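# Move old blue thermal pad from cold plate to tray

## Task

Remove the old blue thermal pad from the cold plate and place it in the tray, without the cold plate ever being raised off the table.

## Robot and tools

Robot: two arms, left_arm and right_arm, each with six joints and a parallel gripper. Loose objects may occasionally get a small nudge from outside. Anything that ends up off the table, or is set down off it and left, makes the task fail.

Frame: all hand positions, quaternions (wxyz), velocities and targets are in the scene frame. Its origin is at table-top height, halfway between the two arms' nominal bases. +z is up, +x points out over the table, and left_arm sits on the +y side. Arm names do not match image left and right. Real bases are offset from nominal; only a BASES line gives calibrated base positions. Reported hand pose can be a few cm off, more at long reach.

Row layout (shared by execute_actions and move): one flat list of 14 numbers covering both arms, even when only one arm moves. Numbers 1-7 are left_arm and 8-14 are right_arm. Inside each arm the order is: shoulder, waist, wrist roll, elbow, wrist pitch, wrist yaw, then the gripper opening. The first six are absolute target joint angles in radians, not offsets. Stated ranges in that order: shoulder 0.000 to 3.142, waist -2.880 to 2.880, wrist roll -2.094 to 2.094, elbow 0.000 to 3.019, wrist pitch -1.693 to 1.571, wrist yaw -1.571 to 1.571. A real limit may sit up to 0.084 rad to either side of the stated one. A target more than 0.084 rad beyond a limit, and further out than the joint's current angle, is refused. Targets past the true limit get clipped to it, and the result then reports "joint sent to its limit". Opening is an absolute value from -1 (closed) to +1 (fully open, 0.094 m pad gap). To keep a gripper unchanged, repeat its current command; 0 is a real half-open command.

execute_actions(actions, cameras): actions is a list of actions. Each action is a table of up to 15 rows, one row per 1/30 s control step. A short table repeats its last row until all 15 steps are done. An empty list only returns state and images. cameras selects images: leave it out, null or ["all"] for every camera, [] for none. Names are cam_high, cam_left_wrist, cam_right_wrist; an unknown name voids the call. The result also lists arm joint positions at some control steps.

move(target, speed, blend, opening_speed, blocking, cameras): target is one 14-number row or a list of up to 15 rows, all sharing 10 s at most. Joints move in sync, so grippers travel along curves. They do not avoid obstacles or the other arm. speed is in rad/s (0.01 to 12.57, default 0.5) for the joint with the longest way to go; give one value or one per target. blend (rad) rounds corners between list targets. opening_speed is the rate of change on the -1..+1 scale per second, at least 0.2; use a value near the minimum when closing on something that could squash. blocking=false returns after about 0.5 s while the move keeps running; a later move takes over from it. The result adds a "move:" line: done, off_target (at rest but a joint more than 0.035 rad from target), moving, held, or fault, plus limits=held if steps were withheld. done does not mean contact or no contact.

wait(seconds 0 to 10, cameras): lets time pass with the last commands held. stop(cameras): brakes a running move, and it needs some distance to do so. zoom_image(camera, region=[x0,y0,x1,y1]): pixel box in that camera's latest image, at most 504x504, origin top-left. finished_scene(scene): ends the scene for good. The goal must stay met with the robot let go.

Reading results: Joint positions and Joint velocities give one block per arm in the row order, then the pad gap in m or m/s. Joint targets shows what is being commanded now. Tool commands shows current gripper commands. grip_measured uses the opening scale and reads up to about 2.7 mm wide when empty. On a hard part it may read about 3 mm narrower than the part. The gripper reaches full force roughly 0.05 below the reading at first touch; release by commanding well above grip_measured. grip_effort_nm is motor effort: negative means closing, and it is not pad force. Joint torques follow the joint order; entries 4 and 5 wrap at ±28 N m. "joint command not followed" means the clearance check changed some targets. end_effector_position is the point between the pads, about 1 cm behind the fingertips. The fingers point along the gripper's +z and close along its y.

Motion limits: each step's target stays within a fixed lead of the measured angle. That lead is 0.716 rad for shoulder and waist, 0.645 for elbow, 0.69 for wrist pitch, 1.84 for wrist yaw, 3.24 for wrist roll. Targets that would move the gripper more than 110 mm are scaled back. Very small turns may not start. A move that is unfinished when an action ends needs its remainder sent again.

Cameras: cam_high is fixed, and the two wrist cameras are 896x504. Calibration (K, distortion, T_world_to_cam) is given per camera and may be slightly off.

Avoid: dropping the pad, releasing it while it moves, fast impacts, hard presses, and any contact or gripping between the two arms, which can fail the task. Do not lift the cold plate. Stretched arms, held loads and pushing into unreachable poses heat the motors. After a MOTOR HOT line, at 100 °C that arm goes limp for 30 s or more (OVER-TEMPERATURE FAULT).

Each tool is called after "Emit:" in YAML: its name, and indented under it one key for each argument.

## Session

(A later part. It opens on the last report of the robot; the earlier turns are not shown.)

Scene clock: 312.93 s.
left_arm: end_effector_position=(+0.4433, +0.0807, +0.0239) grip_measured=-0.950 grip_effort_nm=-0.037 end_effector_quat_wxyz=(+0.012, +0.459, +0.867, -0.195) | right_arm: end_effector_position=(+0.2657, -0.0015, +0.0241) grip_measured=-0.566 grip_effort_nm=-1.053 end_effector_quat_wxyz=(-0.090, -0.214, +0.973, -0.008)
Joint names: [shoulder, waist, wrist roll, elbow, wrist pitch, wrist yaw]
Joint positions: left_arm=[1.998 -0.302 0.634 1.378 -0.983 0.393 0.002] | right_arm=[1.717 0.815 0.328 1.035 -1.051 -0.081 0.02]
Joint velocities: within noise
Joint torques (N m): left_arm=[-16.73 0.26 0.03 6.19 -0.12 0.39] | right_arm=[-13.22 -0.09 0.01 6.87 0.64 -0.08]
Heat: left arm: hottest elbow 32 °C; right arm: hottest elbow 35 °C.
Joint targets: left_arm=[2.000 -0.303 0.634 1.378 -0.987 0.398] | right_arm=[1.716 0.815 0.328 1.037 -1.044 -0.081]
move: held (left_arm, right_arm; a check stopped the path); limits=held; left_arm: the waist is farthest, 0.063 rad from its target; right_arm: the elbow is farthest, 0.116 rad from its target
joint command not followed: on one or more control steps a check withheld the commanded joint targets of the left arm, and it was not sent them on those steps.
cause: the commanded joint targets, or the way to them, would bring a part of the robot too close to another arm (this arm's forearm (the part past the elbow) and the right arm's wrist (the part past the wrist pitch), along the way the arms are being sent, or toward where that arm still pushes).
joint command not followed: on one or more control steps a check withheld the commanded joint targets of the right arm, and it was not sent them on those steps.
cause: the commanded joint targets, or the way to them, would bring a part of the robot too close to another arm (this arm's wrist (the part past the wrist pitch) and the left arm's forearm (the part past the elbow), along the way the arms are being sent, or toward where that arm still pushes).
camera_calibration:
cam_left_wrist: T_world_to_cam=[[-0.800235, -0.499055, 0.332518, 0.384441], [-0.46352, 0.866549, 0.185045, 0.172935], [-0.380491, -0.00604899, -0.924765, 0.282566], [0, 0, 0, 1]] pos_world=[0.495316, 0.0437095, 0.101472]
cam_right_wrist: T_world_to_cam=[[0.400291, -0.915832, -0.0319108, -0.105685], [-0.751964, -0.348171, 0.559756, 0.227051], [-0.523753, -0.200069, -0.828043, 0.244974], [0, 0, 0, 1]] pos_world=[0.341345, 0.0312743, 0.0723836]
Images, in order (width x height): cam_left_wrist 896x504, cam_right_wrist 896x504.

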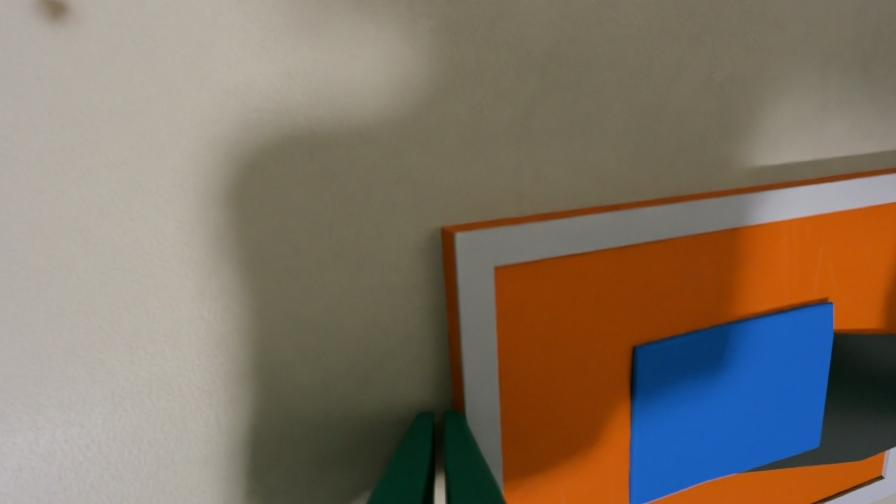

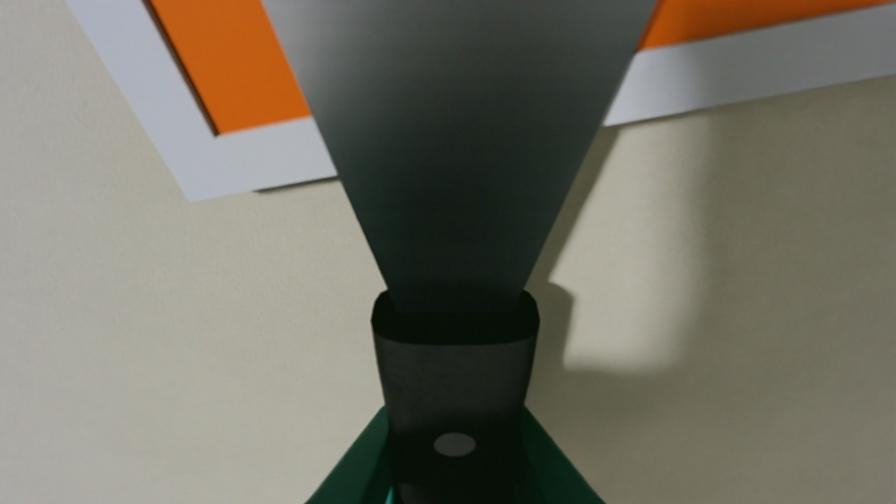

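Emit:
move:
  target:
    - [2.040,-0.199,0.596,1.375,-0.958,0.632,-0.95, 1.692,0.822,0.338,1.030,-1.020,-0.065,-0.85]
    - [2.036,-0.210,0.596,1.370,-0.955,0.632,-0.95, 1.636,0.833,0.348,0.980,-0.960,-0.049,-0.85]
    - [2.034,-0.236,0.596,1.350,-0.937,0.632,-0.95, 1.636,0.833,0.348,0.980,-0.960,-0.049,-0.85]
  speed: [0.12, 0.08, 0.06]
  cameras: ["cam_left_wrist", "cam_right_wrist"]

Emit:
zoom_image:
  camera: "cam_left_wrist"
  region: [400, 150, 896, 504]

Scene clock: 343.47 s.
left_arm: end_effector_position=(+0.4477, +0.0883, +0.0263) grip_measured=-0.950 grip_effort_nm=-0.042 end_effector_quat_wxyz=(+0.035, +0.397, +0.864, -0.308) | right_arm: end_effector_position=(+0.2658, -0.0038, +0.0279) grip_measured=-0.566 grip_effort_nm=-1.043 end_effector_quat_wxyz=(-0.049, -0.218, +0.975, +0.001)
Joint names: [shoulder, waist, wrist roll, elbow, wrist pitch, wrist yaw]
Joint positions: left_arm=[2.016 -0.221 0.609 1.352 -0.946 0.63 0.002] | right_arm=[1.66 0.823 0.333 0.978 -0.972 -0.053 0.02]
Joint velocities: within noise
Joint torques (N m): left_arm=[-15.5 -0.91 -0.09 5.81 0.38 0.37] | right_arm=[-14.51 0.79 0.17 6.89 0.98 0.1]
Heat: left arm: hottest elbow 32 °C; right arm: hottest elbow 34 °C.
Joint targets: left_arm=[2.034 -0.236 0.596 1.350 -0.937 0.632] | right_arm=[1.636 0.833 0.348 0.980 -0.960 -0.049]
move: done
camera_calibration:
cam_left_wrist: T_world_to_cam=[[-0.707635, -0.489947, 0.509122, 0.344041], [-0.548211, 0.835292, 0.0418677, 0.212432], [-0.445778, -0.249479, -0.859676, 0.335508], [0, 0, 0, 1]] pos_world=[0.509475, 0.074822, 0.104376]
cam_right_wrist: T_world_to_cam=[[0.408434, -0.912204, -0.0326251, -0.10992], [-0.790059, -0.371193, 0.487875, 0.236332], [-0.457152, -0.173489, -0.872303, 0.231371], [0, 0, 0, 1]] pos_world=[0.337383, 0.027596, 0.0829384]
Images, in order (width x height): cam_left_wrist 896x504, cam_right_wrist 896x504.

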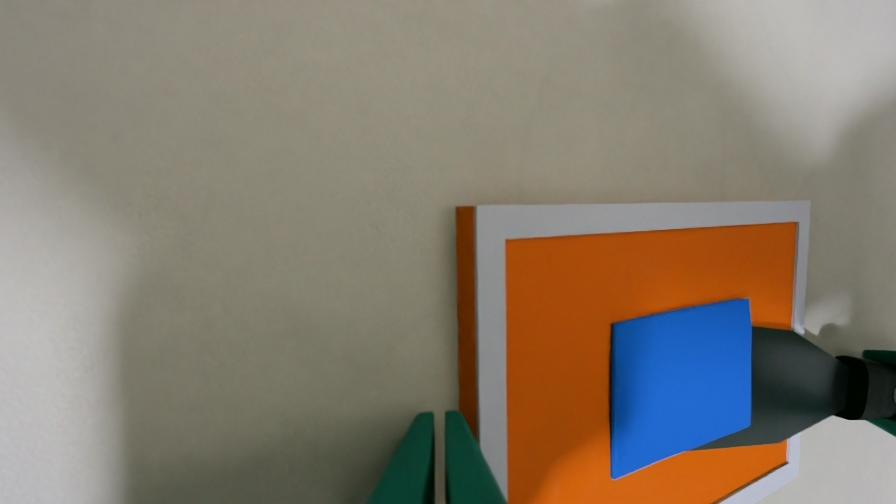

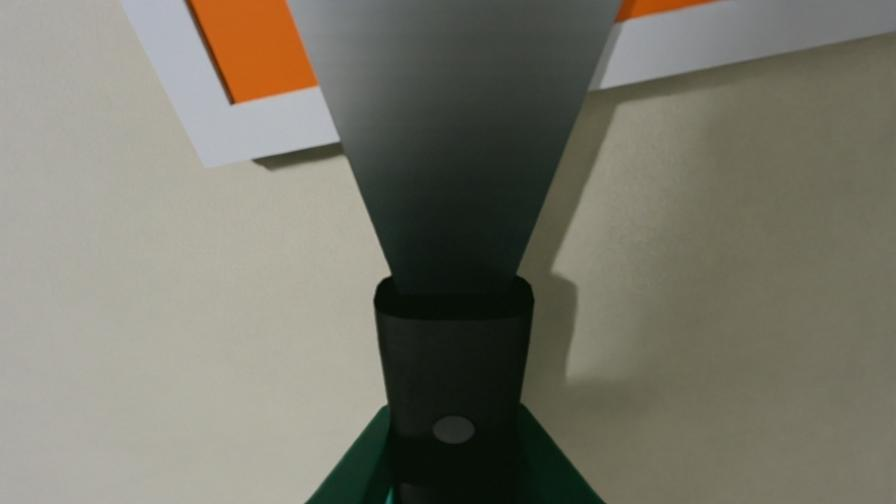

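Scaled by 1.016 from the camera's 896x504 image, which has a finer 1280x720 frame.

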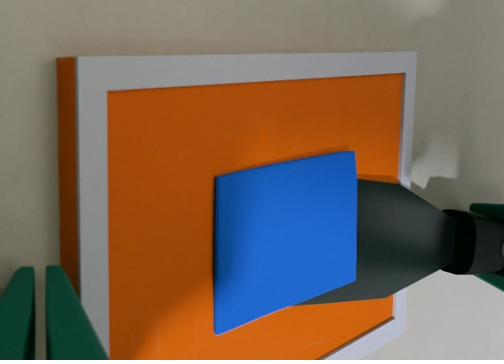

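Emit:
execute_actions:
  actions: []
  cameras: ["cam_left_wrist", "cam_high"]

Scene clock: 350.47 s.
left_arm: end_effector_position=(+0.4479, +0.0882, +0.0263) grip_measured=-0.950 grip_effort_nm=-0.037 end_effector_quat_wxyz=(+0.035, +0.397, +0.864, -0.309) | right_arm: end_effector_position=(+0.2659, -0.0038, +0.0279) grip_measured=-0.566 grip_effort_nm=-1.048 end_effector_quat_wxyz=(-0.049, -0.217, +0.975, +0.001)
Joint names: [shoulder, waist, wrist roll, elbow, wrist pitch, wrist yaw]
Joint positions: left_arm=[2.016 -0.221 0.609 1.352 -0.945 0.631 0.002] | right_arm=[1.66 0.823 0.334 0.978 -0.972 -0.053 0.02]
Joint velocities: within noise
Joint torques (N m): left_arm=[-15.44 -0.85 -0.08 5.81 0.38 0.37] | right_arm=[-14.56 0.79 0.16 6.9 0.96 0.08]
Heat: left arm: hottest elbow 32 °C; right arm: hottest elbow 34 °C.
Joint targets: left_arm=[2.034 -0.236 0.596 1.350 -0.937 0.632] | right_arm=[1.636 0.833 0.348 0.980 -0.960 -0.049]
Tool commands: left_gripper/opening=-0.95 right_gripper/opening=-0.85
camera_calibration:
cam_left_wrist: T_world_to_cam=[[-0.707644, -0.490058, 0.509002, 0.344157], [-0.548724, 0.834995, 0.0410493, 0.212902], [-0.44513, -0.250253, -0.859786, 0.335423], [0, 0, 0, 1]] pos_world=[0.509673, 0.0748251, 0.104476]
Images, in order (width x height): cam_high 896x504, cam_left_wrist 896x504.

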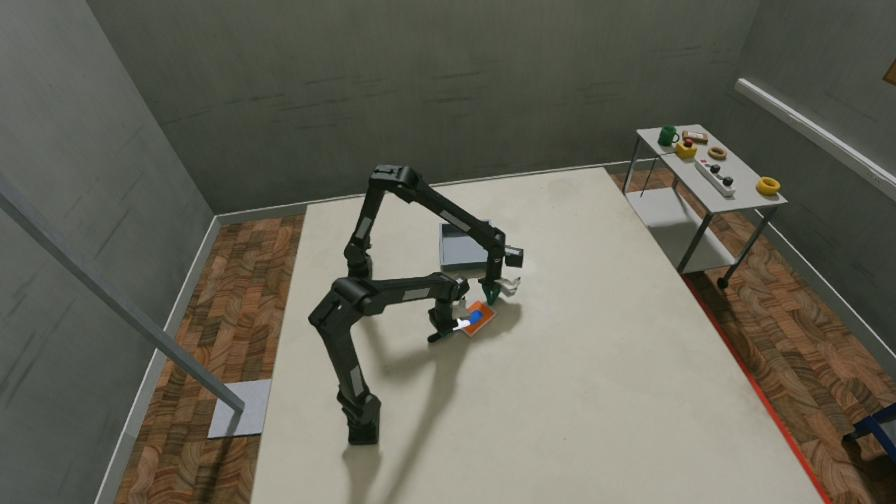

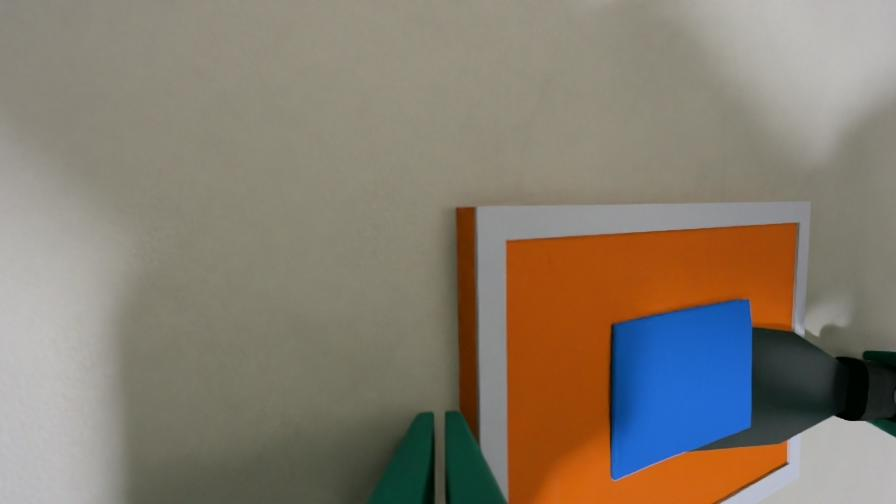

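Emit:
move:
  target: [2.047,-0.252,0.596,1.398,-0.937,0.632,-0.95,1.636,0.833,0.348,0.980,-0.960,-0.049,-0.85]
  speed: 0.1
  cameras: ["cam_left_wrist"]

Scene clock: 358.70 s.
left_arm: end_effector_position=(+0.4483, +0.0801, +0.0256) grip_measured=-0.950 grip_effort_nm=-0.037 end_effector_quat_wxyz=(+0.035, +0.403, +0.861, -0.309) | right_arm: end_effector_position=(+0.2655, -0.0041, +0.0277) grip_measured=-0.566 grip_effort_nm=-1.048 end_effector_quat_wxyz=(-0.049, -0.217, +0.975, +0.000)
Joint names: [shoulder, waist, wrist roll, elbow, wrist pitch, wrist yaw]
Joint positions: left_arm=[2.024 -0.235 0.609 1.363 -0.945 0.631 0.002] | right_arm=[1.66 0.823 0.335 0.977 -0.972 -0.053 0.02]
Joint velocities: within noise
Joint torques (N m): left_arm=[-15.21 -0.97 -0.08 8.4 0.39 0.37] | right_arm=[-14.51 0.79 0.15 6.95 0.98 0.09]
Heat: left arm: hottest elbow 33 °C; right arm: hottest elbow 34 °C.
Joint targets: left_arm=[2.047 -0.252 0.596 1.398 -0.937 0.632] | right_arm=[1.636 0.833 0.348 0.980 -0.960 -0.049]
move: done
camera_calibration:
cam_left_wrist: T_world_to_cam=[[-0.716139, -0.479596, 0.507083, 0.34385], [-0.537052, 0.842669, 0.0385287, 0.214034], [-0.445781, -0.244738, -0.861036, 0.332841], [0, 0, 0, 1]] pos_world=[0.509566, 0.0660079, 0.103981]
Images, in order (width x height): cam_left_wrist 896x504.

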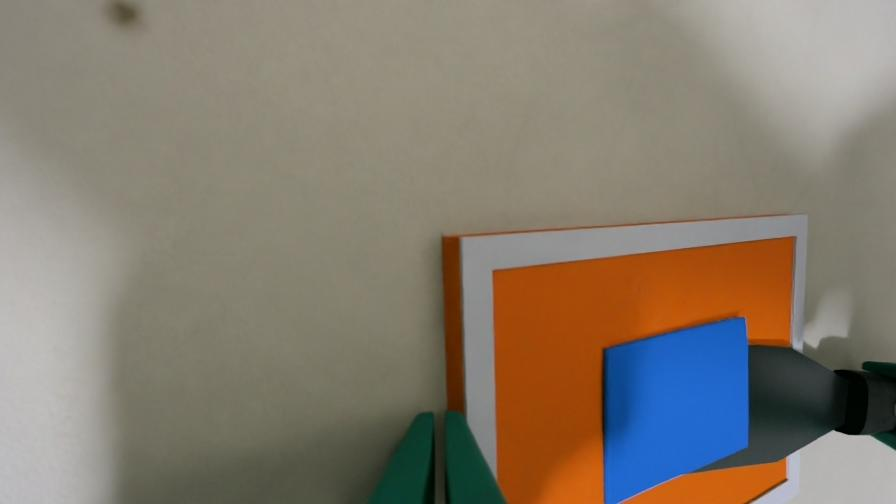

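Emit:
move:
  target: [2.053,-0.285,0.596,1.372,-0.957,0.650,-0.95,1.700,0.800,0.348,1.070,-0.940,-0.049,-0.85]
  speed: 0.1
  cameras: ["cam_left_wrist"]

Scene clock: 367.27 s.
left_arm: end_effector_position=(+0.4469, +0.0770, +0.0253) grip_measured=-0.950 grip_effort_nm=-0.037 end_effector_quat_wxyz=(+0.034, +0.405, +0.859, -0.311) | right_arm: end_effector_position=(+0.2685, -0.0020, +0.0235) grip_measured=-0.566 grip_effort_nm=-1.062 end_effector_quat_wxyz=(-0.053, -0.210, +0.976, -0.002)
Joint names: [shoulder, waist, wrist roll, elbow, wrist pitch, wrist yaw]
Joint positions: left_arm=[2.026 -0.24 0.609 1.363 -0.944 0.636 0.002] | right_arm=[1.68 0.821 0.348 0.989 -0.972 -0.053 0.02]
Joint velocities: within noise
Joint torques (N m): left_arm=[-14.8 -3.25 -0.08 6.64 -0.46 0.83] | right_arm=[-11.11 -1.73 0 12.81 1.73 0.11]
Heat: left arm: hottest elbow 34 °C; right arm: hottest elbow 34 °C.
Joint targets: left_arm=[2.053 -0.285 0.596 1.372 -0.957 0.650] | right_arm=[1.700 0.800 0.348 1.070 -0.940 -0.049]
move: off_target (left_arm, right_arm); left_arm: the waist is farthest, 0.045 rad from its target; right_arm: the elbow is farthest, 0.081 rad from its target
camera_calibration:
cam_left_wrist: T_world_to_cam=[[-0.71758, -0.473741, 0.510537, 0.341604], [-0.532867, 0.845452, 0.035552, 0.213962], [-0.448476, -0.246537, -0.859121, 0.332531], [0, 0, 0, 1]] pos_world=[0.508274, 0.0629186, 0.103676]
Images, in order (width x height): cam_left_wrist 896x504.

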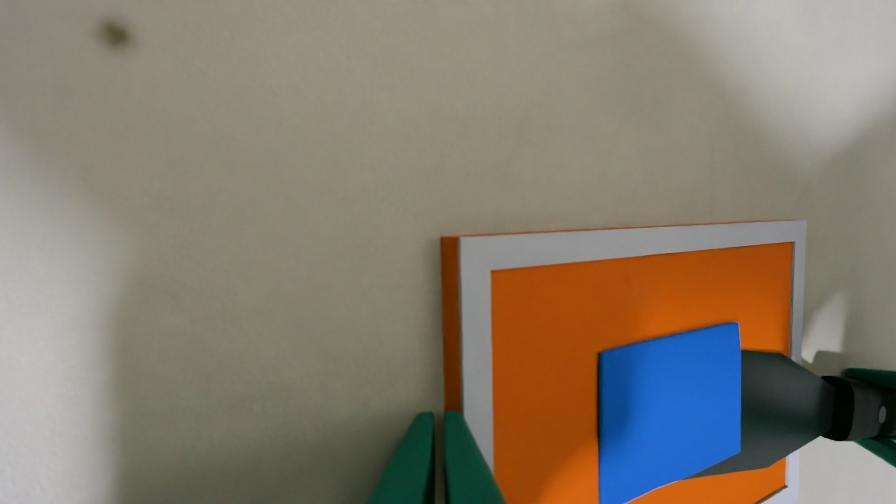

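Emit:
move:
  target: [2.055,-0.305,0.596,1.365,-0.967,0.658,-0.95,1.720,0.787,0.348,1.115,-0.940,-0.049,-0.85]
  speed: 0.1
  cameras: ["cam_left_wrist"]

Scene clock: 374.80 s.
left_arm: end_effector_position=(+0.4506, +0.0764, +0.0261) grip_measured=-0.950 grip_effort_nm=-0.037 end_effector_quat_wxyz=(+0.038, +0.406, +0.859, -0.309) | right_arm: end_effector_position=(+0.2747, +0.0021, +0.0235) grip_measured=-0.566 grip_effort_nm=-1.053 end_effector_quat_wxyz=(-0.056, -0.203, +0.977, -0.001)
Joint names: [shoulder, waist, wrist roll, elbow, wrist pitch, wrist yaw]
Joint positions: left_arm=[2.027 -0.24 0.609 1.371 -0.94 0.633 0.002] | right_arm=[1.699 0.815 0.354 1.015 -0.984 -0.058 0.02]
Joint velocities: within noise
Joint torques (N m): left_arm=[-14.97 -4.89 -0.08 5.65 -0.98 1.2] | right_arm=[-11.4 -2.37 -0.06 14.3 2.21 0.33]
Heat: left arm: hottest elbow 34 °C; right arm: hottest elbow 35 °C.
Joint targets: left_arm=[2.055 -0.305 0.596 1.365 -0.967 0.658] | right_arm=[1.720 0.787 0.348 1.115 -0.940 -0.049]
move: off_target (left_arm, right_arm); left_arm: the waist is farthest, 0.065 rad from its target; right_arm: the elbow is farthest, 0.100 rad from its target
camera_calibration:
cam_left_wrist: T_world_to_cam=[[-0.722277, -0.47396, 0.503665, 0.345912], [-0.533169, 0.845441, 0.0309919, 0.216637], [-0.440508, -0.246154, -0.863343, 0.331186], [0, 0, 0, 1]] pos_world=[0.511238, 0.0623169, 0.10499]
Images, in order (width x height): cam_left_wrist 896x504.

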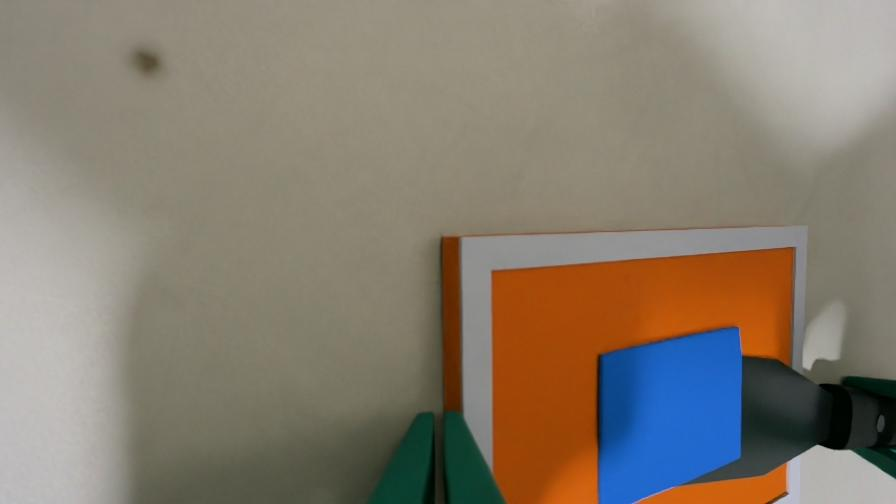

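Emit:
zoom_image:
  camera: "cam_left_wrist"
  region: [440, 200, 896, 504]

Scaled by 1.105 from the camera's 896x504 image, which has a finer 1280x720 frame.

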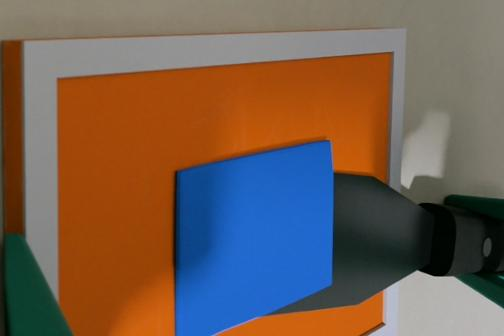

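Emit:
execute_actions:
  actions: []
  cameras: ["cam_right_wrist"]

Emit:
zoom_image:
  camera: "cam_right_wrist"
  region: [200, 150, 650, 504]

Scene clock: 391.53 s.
left_arm: end_effector_position=(+0.4506, +0.0764, +0.0261) grip_measured=-0.950 grip_effort_nm=-0.037 end_effector_quat_wxyz=(+0.038, +0.406, +0.859, -0.309) | right_arm: end_effector_position=(+0.2747, +0.0021, +0.0235) grip_measured=-0.566 grip_effort_nm=-1.053 end_effector_quat_wxyz=(-0.056, -0.203, +0.977, -0.001)
Joint names: [shoulder, waist, wrist roll, elbow, wrist pitch, wrist yaw]
Joint positions: left_arm=[2.027 -0.24 0.609 1.371 -0.94 0.633 0.002] | right_arm=[1.699 0.815 0.354 1.015 -0.984 -0.058 0.02]
Joint velocities: within noise
Joint torques (N m): left_arm=[-14.92 -4.89 -0.08 5.64 -0.96 1.2] | right_arm=[-11.4 -2.37 -0.06 14.31 2.21 0.33]
Heat: left arm: hottest elbow 33 °C; right arm: hottest elbow 36 °C.
Joint targets: left_arm=[2.055 -0.305 0.596 1.365 -0.967 0.658] | right_arm=[1.720 0.787 0.348 1.115 -0.940 -0.049]
Tool commands: left_gripper/opening=-0.95 right_gripper/opening=-0.85
camera_calibration:
cam_right_wrist: T_world_to_cam=[[0.38103, -0.924051, -0.0307379, -0.100817], [-0.793958, -0.344061, 0.501251, 0.248366], [-0.473757, -0.166587, -0.864756, 0.236971], [0, 0, 0, 1]] pos_world=[0.347873, 0.0317695, 0.0773289]
Images, in order (width x height): cam_right_wrist 896x504.

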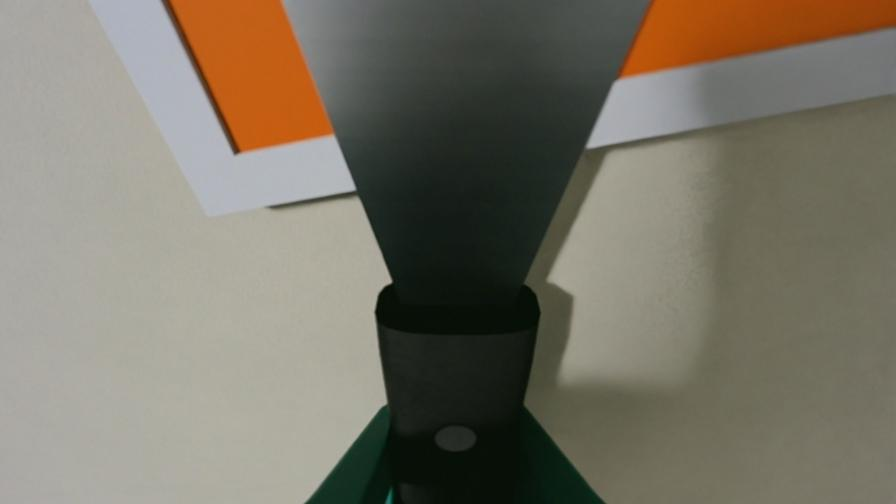

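Scaled by 1.120 from the camera's 896x504 image, which has a finer 1280x720 frame.

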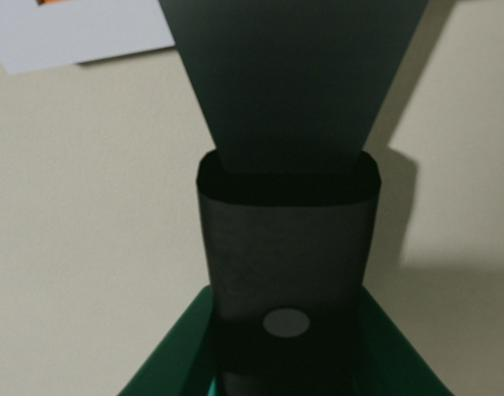

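Emit:
move:
  target: [2.053,-0.312,0.596,1.345,-0.972,0.660,-0.95,1.735,0.776,0.348,1.143,-0.945,-0.049,-0.85]
  speed: 0.1
  cameras: ["cam_left_wrist", "cam_right_wrist"]

Scene clock: 398.00 s.
left_arm: end_effector_position=(+0.4512, +0.0763, +0.0261) grip_measured=-0.950 grip_effort_nm=-0.032 end_effector_quat_wxyz=(+0.039, +0.407, +0.859, -0.309) | right_arm: end_effector_position=(+0.2764, +0.0027, +0.0233) grip_measured=-0.566 grip_effort_nm=-1.048 end_effector_quat_wxyz=(-0.064, -0.201, +0.977, -0.003)
Joint names: [shoulder, waist, wrist roll, elbow, wrist pitch, wrist yaw]
Joint positions: left_arm=[2.027 -0.24 0.609 1.371 -0.937 0.632 0.002] | right_arm=[1.711 0.812 0.354 1.031 -1.002 -0.062 0.02]
Joint velocities: within noise
Joint torques (N m): left_arm=[-15.09 -5.42 -0.08 4.23 -1.24 1.31] | right_arm=[-11.22 -3.02 -0.06 15.23 2.69 0.51]
Heat: left arm: hottest elbow 33 °C; right arm: hottest elbow 37 °C.
Joint targets: left_arm=[2.053 -0.312 0.596 1.345 -0.972 0.660] | right_arm=[1.735 0.776 0.348 1.143 -0.945 -0.049]
move: off_target (left_arm, right_arm); left_arm: the waist is farthest, 0.072 rad from its target; right_arm: the elbow is farthest, 0.112 rad from its target
camera_calibration:
cam_left_wrist: T_world_to_cam=[[-0.723812, -0.473728, 0.501676, 0.347023], [-0.533253, 0.845459, 0.0289882, 0.217174], [-0.437879, -0.246538, -0.86457, 0.330317], [0, 0, 0, 1]] pos_world=[0.511627, 0.0622187, 0.105194]
cam_right_wrist: T_world_to_cam=[[0.377075, -0.92574, -0.028638, -0.0998882], [-0.788354, -0.337037, 0.514689, 0.248079], [-0.48612, -0.171499, -0.856899, 0.240943], [0, 0, 0, 1]] pos_world=[0.350366, 0.0324628, 0.0759195]
Images, in order (width x height): cam_left_wrist 896x504, cam_right_wrist 896x504.

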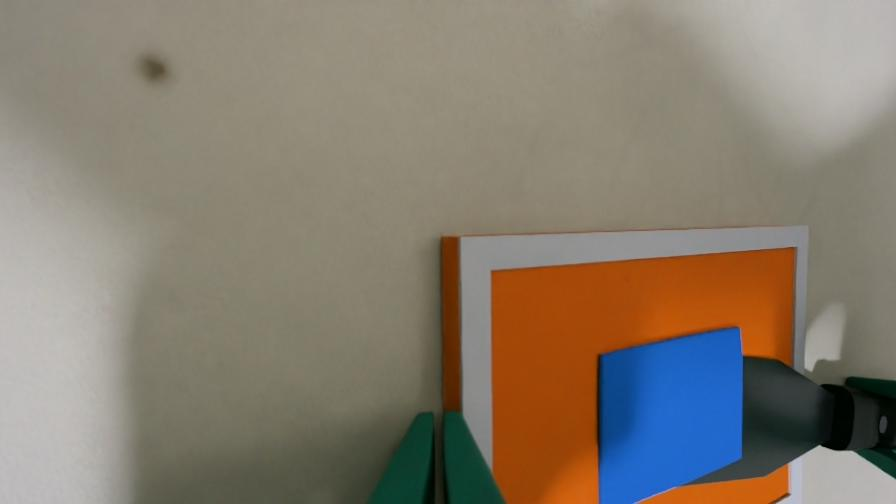

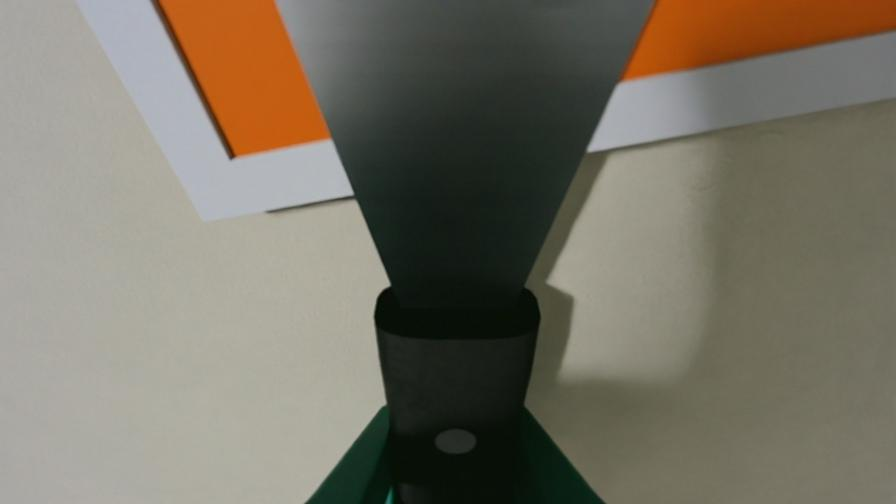

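Emit:
move:
  target: [2.050,-0.350,0.596,1.336,-0.990,0.675,-0.95,1.735,0.776,0.348,1.143,-0.945,-0.049,-0.85]
  speed: 0.1
  cameras: ["cam_left_wrist", "cam_right_wrist"]

Scene clock: 404.43 s.
left_arm: end_effector_position=(+0.4510, +0.0754, +0.0264) grip_measured=-0.950 grip_effort_nm=-0.042 end_effector_quat_wxyz=(+0.040, +0.407, +0.858, -0.310) | right_arm: end_effector_position=(+0.2764, +0.0026, +0.0233) grip_measured=-0.566 grip_effort_nm=-1.048 end_effector_quat_wxyz=(-0.064, -0.201, +0.977, -0.003)
Joint names: [shoulder, waist, wrist roll, elbow, wrist pitch, wrist yaw]
Joint positions: left_arm=[2.027 -0.241 0.609 1.371 -0.936 0.636 0.002] | right_arm=[1.712 0.811 0.355 1.031 -1.003 -0.063 0.02]
Joint velocities: within noise
Joint torques (N m): left_arm=[-15.44 -8.18 -0.08 3.62 -2 1.69] | right_arm=[-11.4 -2.96 -0.07 15.21 2.74 0.52]
Heat: left arm: hottest elbow 33 °C; right arm: hottest elbow 38 °C.
Joint targets: left_arm=[2.050 -0.350 0.596 1.336 -0.990 0.675] | right_arm=[1.735 0.776 0.348 1.143 -0.945 -0.049]
move: off_target (left_arm, right_arm); left_arm: the waist is farthest, 0.109 rad from its target; right_arm: the elbow is farthest, 0.112 rad from its target
camera_calibration:
cam_left_wrist: T_world_to_cam=[[-0.724053, -0.471444, 0.503476, 0.346197], [-0.532643, 0.845937, 0.0261186, 0.217601], [-0.438222, -0.249261, -0.863615, 0.330561], [0, 0, 0, 1]] pos_world=[0.511428, 0.0615313, 0.105492]
cam_right_wrist: T_world_to_cam=[[0.376292, -0.926057, -0.0286966, -0.0997298], [-0.788244, -0.336263, 0.515363, 0.248009], [-0.486905, -0.171307, -0.856492, 0.241211], [0, 0, 0, 1]] pos_world=[0.350466, 0.0323621, 0.075919]
Images, in order (width x height): cam_left_wrist 896x504, cam_right_wrist 896x504.

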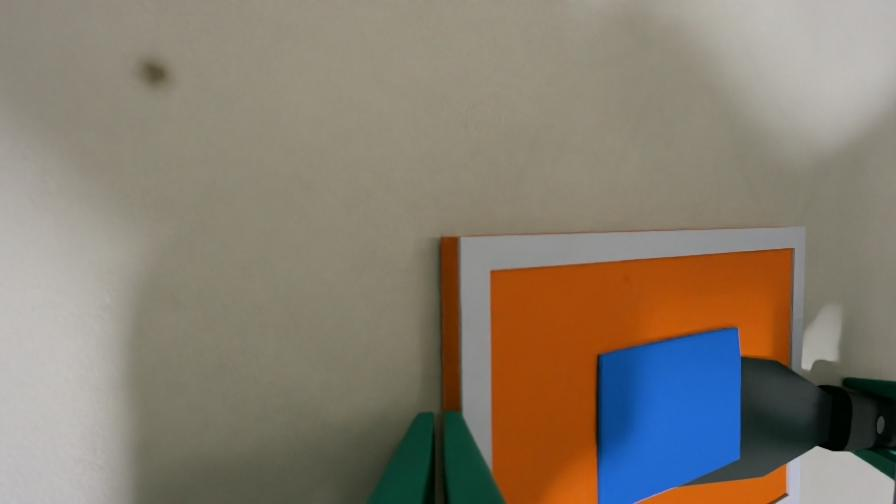

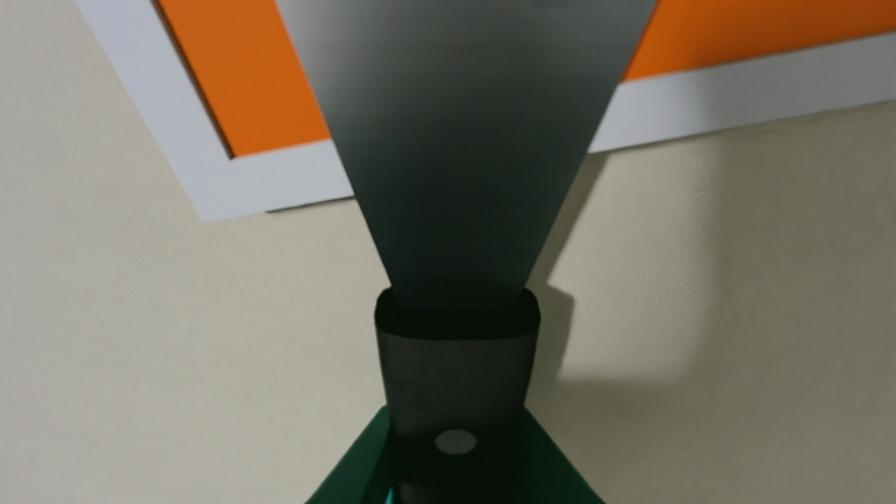

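Emit:
move:
  target: [2.050,-0.335,0.596,1.340,-0.985,0.670,-0.95,1.742,0.776,0.348,1.163,-1.020,-0.049,-0.85]
  speed: 0.1
  cameras: ["cam_left_wrist", "cam_right_wrist"]

Scene clock: 413.17 s.
left_arm: end_effector_position=(+0.4493, +0.0723, +0.0257) grip_measured=-0.950 grip_effort_nm=-0.032 end_effector_quat_wxyz=(+0.038, +0.409, +0.857, -0.311) | right_arm: end_effector_position=(+0.2758, -0.0009, +0.0262) grip_measured=-0.566 grip_effort_nm=-1.053 end_effector_quat_wxyz=(-0.084, -0.197, +0.977, -0.015)
Joint names: [shoulder, waist, wrist roll, elbow, wrist pitch, wrist yaw]
Joint positions: left_arm=[2.029 -0.247 0.609 1.371 -0.936 0.637 0.002] | right_arm=[1.727 0.806 0.355 1.058 -1.06 -0.063 0.02]
Joint velocities: within noise
Joint torques (N m): left_arm=[-15.44 -6.71 -0.08 3.88 -1.83 1.49] | right_arm=[-12.28 -2.49 -0.06 14.68 1.95 0.53]
Heat: left arm: hottest elbow 32 °C; right arm: hottest elbow 40 °C.
Joint targets: left_arm=[2.050 -0.335 0.596 1.340 -0.985 0.670] | right_arm=[1.742 0.776 0.348 1.163 -1.020 -0.049]
move: off_target (left_arm, right_arm); left_arm: the waist is farthest, 0.088 rad from its target; right_arm: the elbow is farthest, 0.105 rad from its target
camera_calibration:
cam_left_wrist: T_world_to_cam=[[-0.725988, -0.466741, 0.505068, 0.344267], [-0.527485, 0.849151, 0.0265017, 0.216745], [-0.441248, -0.247176, -0.862673, 0.329687], [0, 0, 0, 1]] pos_world=[0.509737, 0.0581252, 0.104789]
cam_right_wrist: T_world_to_cam=[[0.370579, -0.928724, -0.0119865, -0.101547], [-0.772033, -0.31518, 0.551929, 0.239471], [-0.516368, -0.195279, -0.833805, 0.250282], [0, 0, 0, 1]] pos_world=[0.351749, 0.0300424, 0.0752981]
Images, in order (width x height): cam_left_wrist 896x504, cam_right_wrist 896x504.

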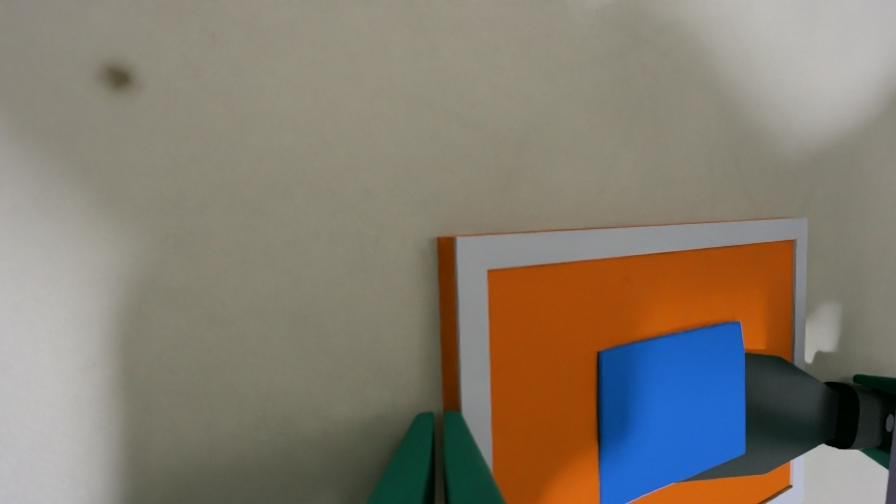

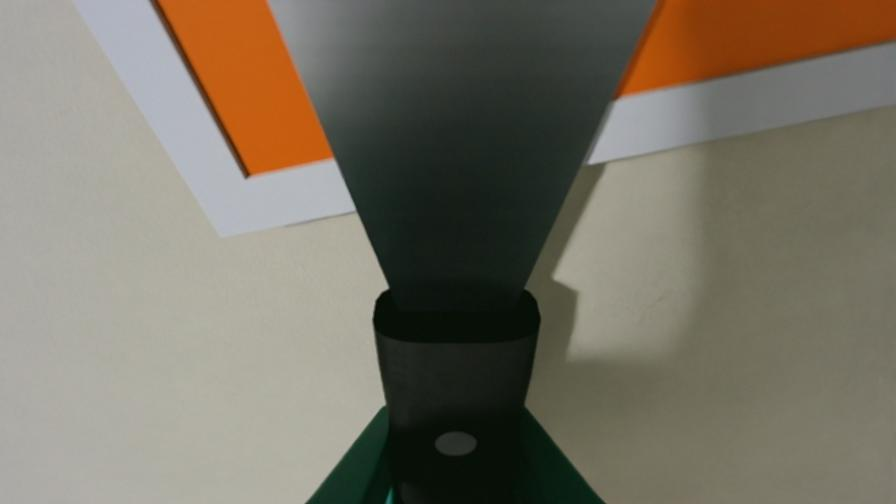

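Emit:
move:
  target: [2.050,-0.345,0.596,1.340,-0.985,0.672,-0.95,1.704,0.780,0.348,1.168,-1.025,-0.049,-0.85]
  speed: 0.1
  cameras: ["cam_left_wrist", "cam_right_wrist"]

Scene clock: 419.97 s.
left_arm: end_effector_position=(+0.4481, +0.0700, +0.0257) grip_measured=-0.950 grip_effort_nm=-0.027 end_effector_quat_wxyz=(+0.038, +0.411, +0.856, -0.311) | right_arm: end_effector_position=(+0.2745, -0.0022, +0.0265) grip_measured=-0.566 grip_effort_nm=-1.048 end_effector_quat_wxyz=(-0.087, -0.197, +0.976, -0.017)
Joint names: [shoulder, waist, wrist roll, elbow, wrist pitch, wrist yaw]
Joint positions: left_arm=[2.029 -0.251 0.609 1.371 -0.936 0.637 0.002] | right_arm=[1.727 0.806 0.355 1.058 -1.068 -0.063 0.02]
Joint velocities: within noise
Joint torques (N m): left_arm=[-15.56 -7.06 -0.08 3.86 -1.83 1.56] | right_arm=[-15.38 -2.14 -0.07 15.05 2.04 0.53]
Heat: left arm: hottest elbow 32 °C; right arm: hottest elbow 42 °C.
Joint targets: left_arm=[2.050 -0.345 0.596 1.340 -0.985 0.672] | right_arm=[1.704 0.780 0.348 1.168 -1.025 -0.049]
move: off_target (left_arm, right_arm); left_arm: the waist is farthest, 0.094 rad from its target; right_arm: the elbow is farthest, 0.110 rad from its target
camera_calibration:
cam_left_wrist: T_world_to_cam=[[-0.728107, -0.463403, 0.505092, 0.342997], [-0.523604, 0.851551, 0.0264732, 0.216169], [-0.442379, -0.245193, -0.862659, 0.328933], [0, 0, 0, 1]] pos_world=[0.508439, 0.0555188, 0.104789]
cam_right_wrist: T_world_to_cam=[[0.37051, -0.928783, -0.00919355, -0.102294], [-0.768922, -0.312261, 0.5579, 0.236924], [-0.521039, -0.199639, -0.829857, 0.250785], [0, 0, 0, 1]] pos_world=[0.350746, 0.0290398, 0.0749948]
Images, in order (width x height): cam_left_wrist 896x504, cam_right_wrist 896x504.

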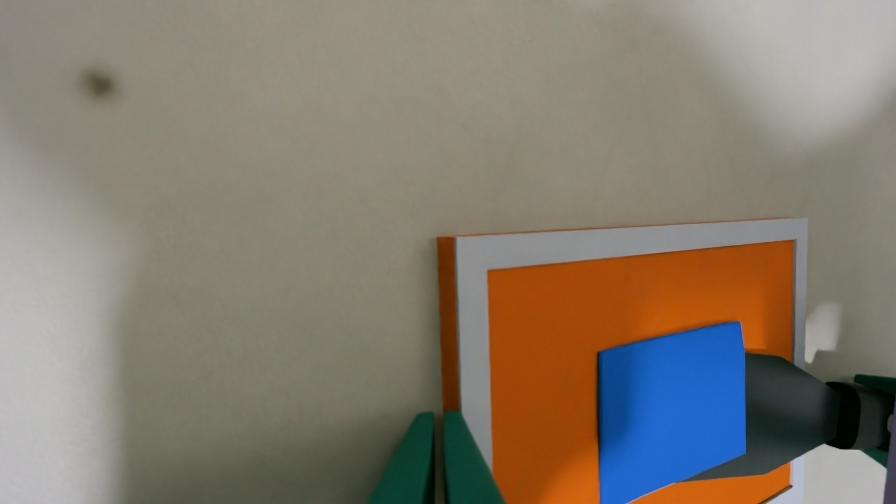

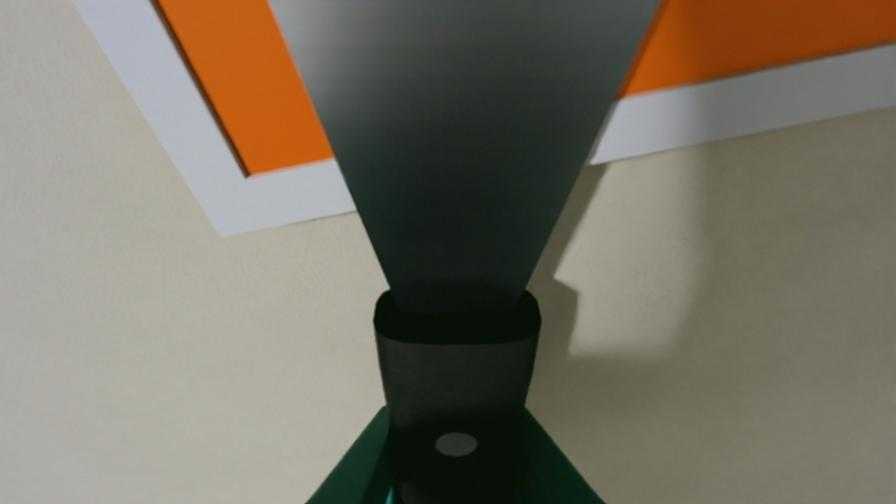

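Emit:
move:
  target:
    - [2.050,-0.348,0.596,1.340,-0.985,0.672,-0.95,1.712,0.778,0.388,1.185,-1.020,-0.049,-0.85]
    - [2.050,-0.350,0.596,1.340,-0.985,0.672,-0.95,1.712,0.778,0.312,1.185,-1.020,-0.049,-0.85]
    - [2.050,-0.350,0.596,1.340,-0.985,0.672,-0.95,1.712,0.778,0.380,1.185,-1.020,-0.049,-0.85]
    - [2.050,-0.350,0.596,1.340,-0.985,0.672,-0.95,1.712,0.778,0.330,1.185,-1.020,-0.049,-0.85]
  speed: 0.15
  cameras: ["cam_left_wrist", "cam_right_wrist"]

Scene clock: 431.93 s.
left_arm: end_effector_position=(+0.4369, +0.0566, +0.0253) grip_measured=-0.950 grip_effort_nm=-0.032 end_effector_quat_wxyz=(+0.028, +0.420, +0.850, -0.317) | right_arm: end_effector_position=(+0.2606, -0.0137, +0.0220) grip_measured=-0.566 grip_effort_nm=-1.057 end_effector_quat_wxyz=(-0.110, -0.192, +0.975, -0.028)
Joint names: [shoulder, waist, wrist roll, elbow, wrist pitch, wrist yaw]
Joint positions: left_arm=[2.029 -0.278 0.609 1.366 -0.944 0.647 0.002] | right_arm=[1.727 0.806 0.361 1.034 -1.095 -0.07 0.02]
Joint velocities: within noise
Joint torques (N m): left_arm=[-15.44 -5.13 -0.08 4.16 -1.54 1.2] | right_arm=[-13.22 -0.09 -0.05 8.32 1.31 0.23]
Heat: left arm: hottest elbow 32 °C; right arm: hottest elbow 45 °C.
Joint targets: left_arm=[2.050 -0.347 0.596 1.340 -0.985 0.672] | right_arm=[1.727 0.806 0.356 1.058 -1.068 -0.063]
move: held (right_arm; a check stopped the path), off_target (left_arm; braked when a check withheld steps of right_arm); path passed 0 of 4 targets; limits=held; left_arm: the waist is farthest, 0.072 rad from its target; right_arm: the elbow is farthest, 0.151 rad from its target
joint command not followed: on one or more control steps a check withheld the commanded joint targets of the right arm, and it was not sent them on those steps.
cause: the commanded joint targets, or the way to them, would bring a part of the robot too close to another arm (this arm's wrist (the part past the wrist pitch) and the left arm's forearm (the part past the elbow), along the way the arms are being sent, or toward where that arm still pushes).
camera_calibration:
cam_left_wrist: T_world_to_cam=[[-0.73227, -0.440799, 0.519111, 0.329116], [-0.50014, 0.865446, 0.029379, 0.2106], [-0.462213, -0.238115, -0.854202, 0.328375], [0, 0, 0, 1]] pos_world=[0.49811, 0.0410021, 0.103464]
cam_right_wrist: T_world_to_cam=[[0.363237, -0.931685, 0.00465337, -0.106258], [-0.747275, -0.288351, 0.598693, 0.218904], [-0.556452, -0.220945, -0.800965, 0.245743], [0, 0, 0, 1]] pos_world=[0.338923, 0.018418, 0.0662697]
Images, in order (width x height): cam_left_wrist 896x504, cam_right_wrist 896x504.

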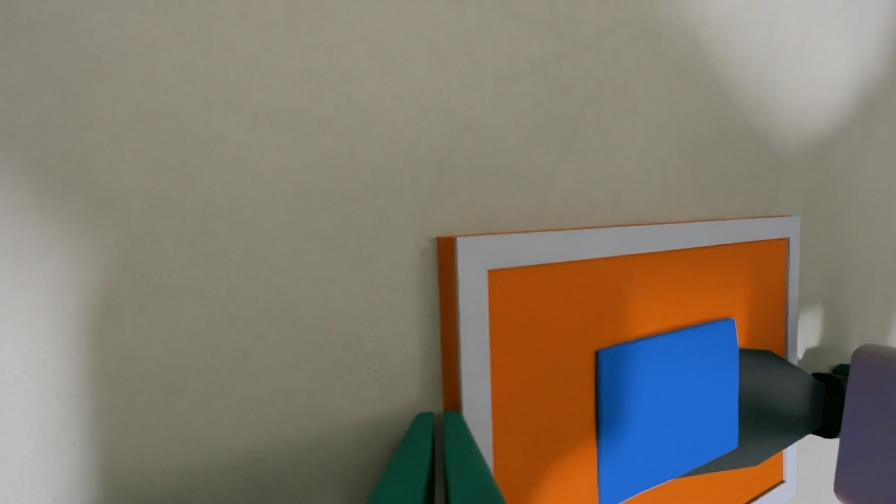

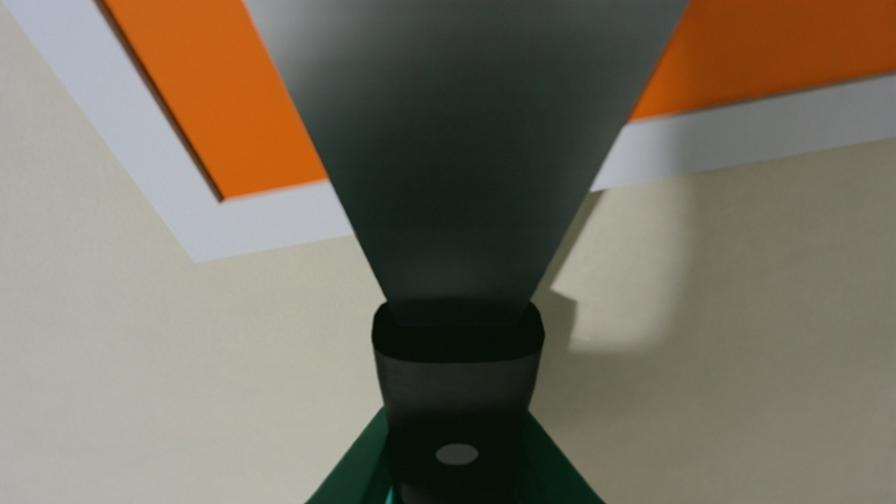

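Emit:
move:
  target:
    - [2.040,-0.270,0.600,1.400,-0.950,0.650,-0.95,1.727,0.806,0.356,1.058,-1.068,-0.063,-0.85]
    - [2.003,-0.251,0.600,1.427,-0.984,0.650,-0.95,1.727,0.806,0.356,1.058,-1.068,-0.063,-0.85]
    - [1.864,-0.222,0.374,1.070,-0.374,0.710,-0.95,1.727,0.806,0.356,1.058,-1.068,-0.063,-0.85]
  speed: [0.12, 0.12, 0.3]
  cameras: ["cam_left_wrist", "cam_right_wrist"]

Scene clock: 465.40 s.
left_arm: end_effector_position=(+0.4441, +0.0687, +0.0397) grip_measured=-0.950 grip_effort_nm=-0.032 end_effector_quat_wxyz=(+0.197, +0.366, +0.847, -0.330) | right_arm: end_effector_position=(+0.2628, -0.0126, +0.0214) grip_measured=-0.566 grip_effort_nm=-1.062 end_effector_quat_wxyz=(-0.105, -0.193, +0.975, -0.027)
Joint names: [shoulder, waist, wrist roll, elbow, wrist pitch, wrist yaw]
Joint positions: left_arm=[1.873 -0.238 0.388 1.073 -0.386 0.708 0.002] | right_arm=[1.727 0.806 0.362 1.034 -1.085 -0.066 0.02]
Joint velocities: within noise
Joint torques (N m): left_arm=[-15.38 1.55 -0.1 5.61 1.28 0.37] | right_arm=[-13.27 -0.09 -0.05 8.32 0.95 0.05]
Heat: left arm: hottest elbow 31 °C; right arm: hottest elbow 40 °C.
Joint targets: left_arm=[1.864 -0.222 0.374 1.070 -0.374 0.710] | right_arm=[1.727 0.806 0.356 1.058 -1.068 -0.063]
move: done
camera_calibration:
cam_left_wrist: T_world_to_cam=[[-0.752192, -0.509233, 0.418197, 0.34977], [-0.633835, 0.73267, -0.247888, 0.282824], [-0.180168, -0.451527, -0.873878, 0.237124], [0, 0, 0, 1]] pos_world=[0.48508, 0.0779655, 0.131053]
cam_right_wrist: T_world_to_cam=[[0.36368, -0.931511, 0.00479006, -0.106145], [-0.753088, -0.290986, 0.590073, 0.222906], [-0.548266, -0.218205, -0.807336, 0.244878], [0, 0, 0, 1]] pos_world=[0.340728, 0.0194203, 0.0666763]
Images, in order (width x height): cam_left_wrist 896x504, cam_right_wrist 896x504.

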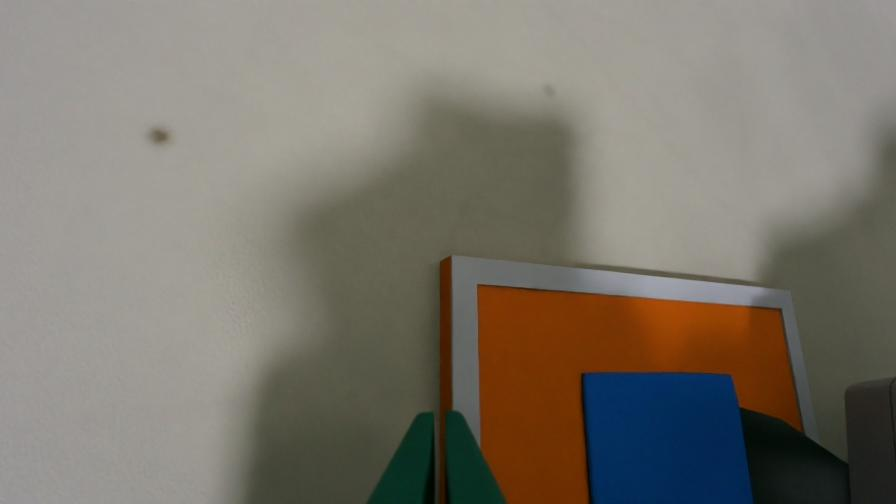

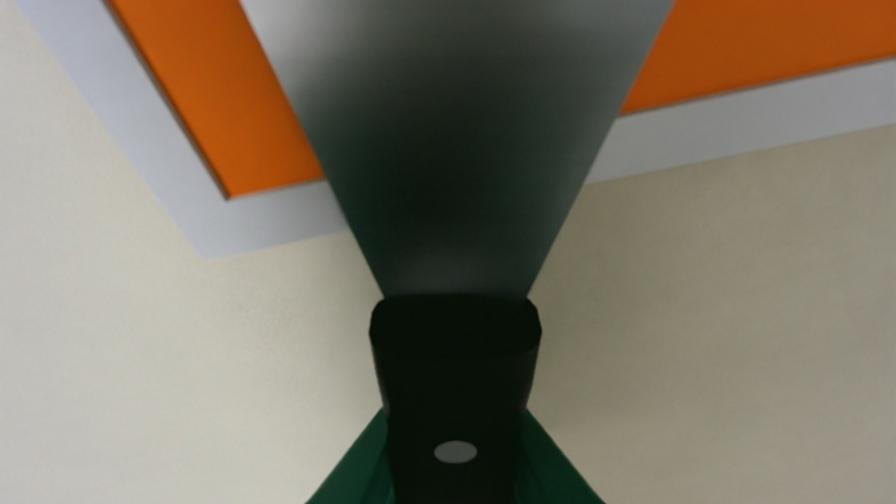

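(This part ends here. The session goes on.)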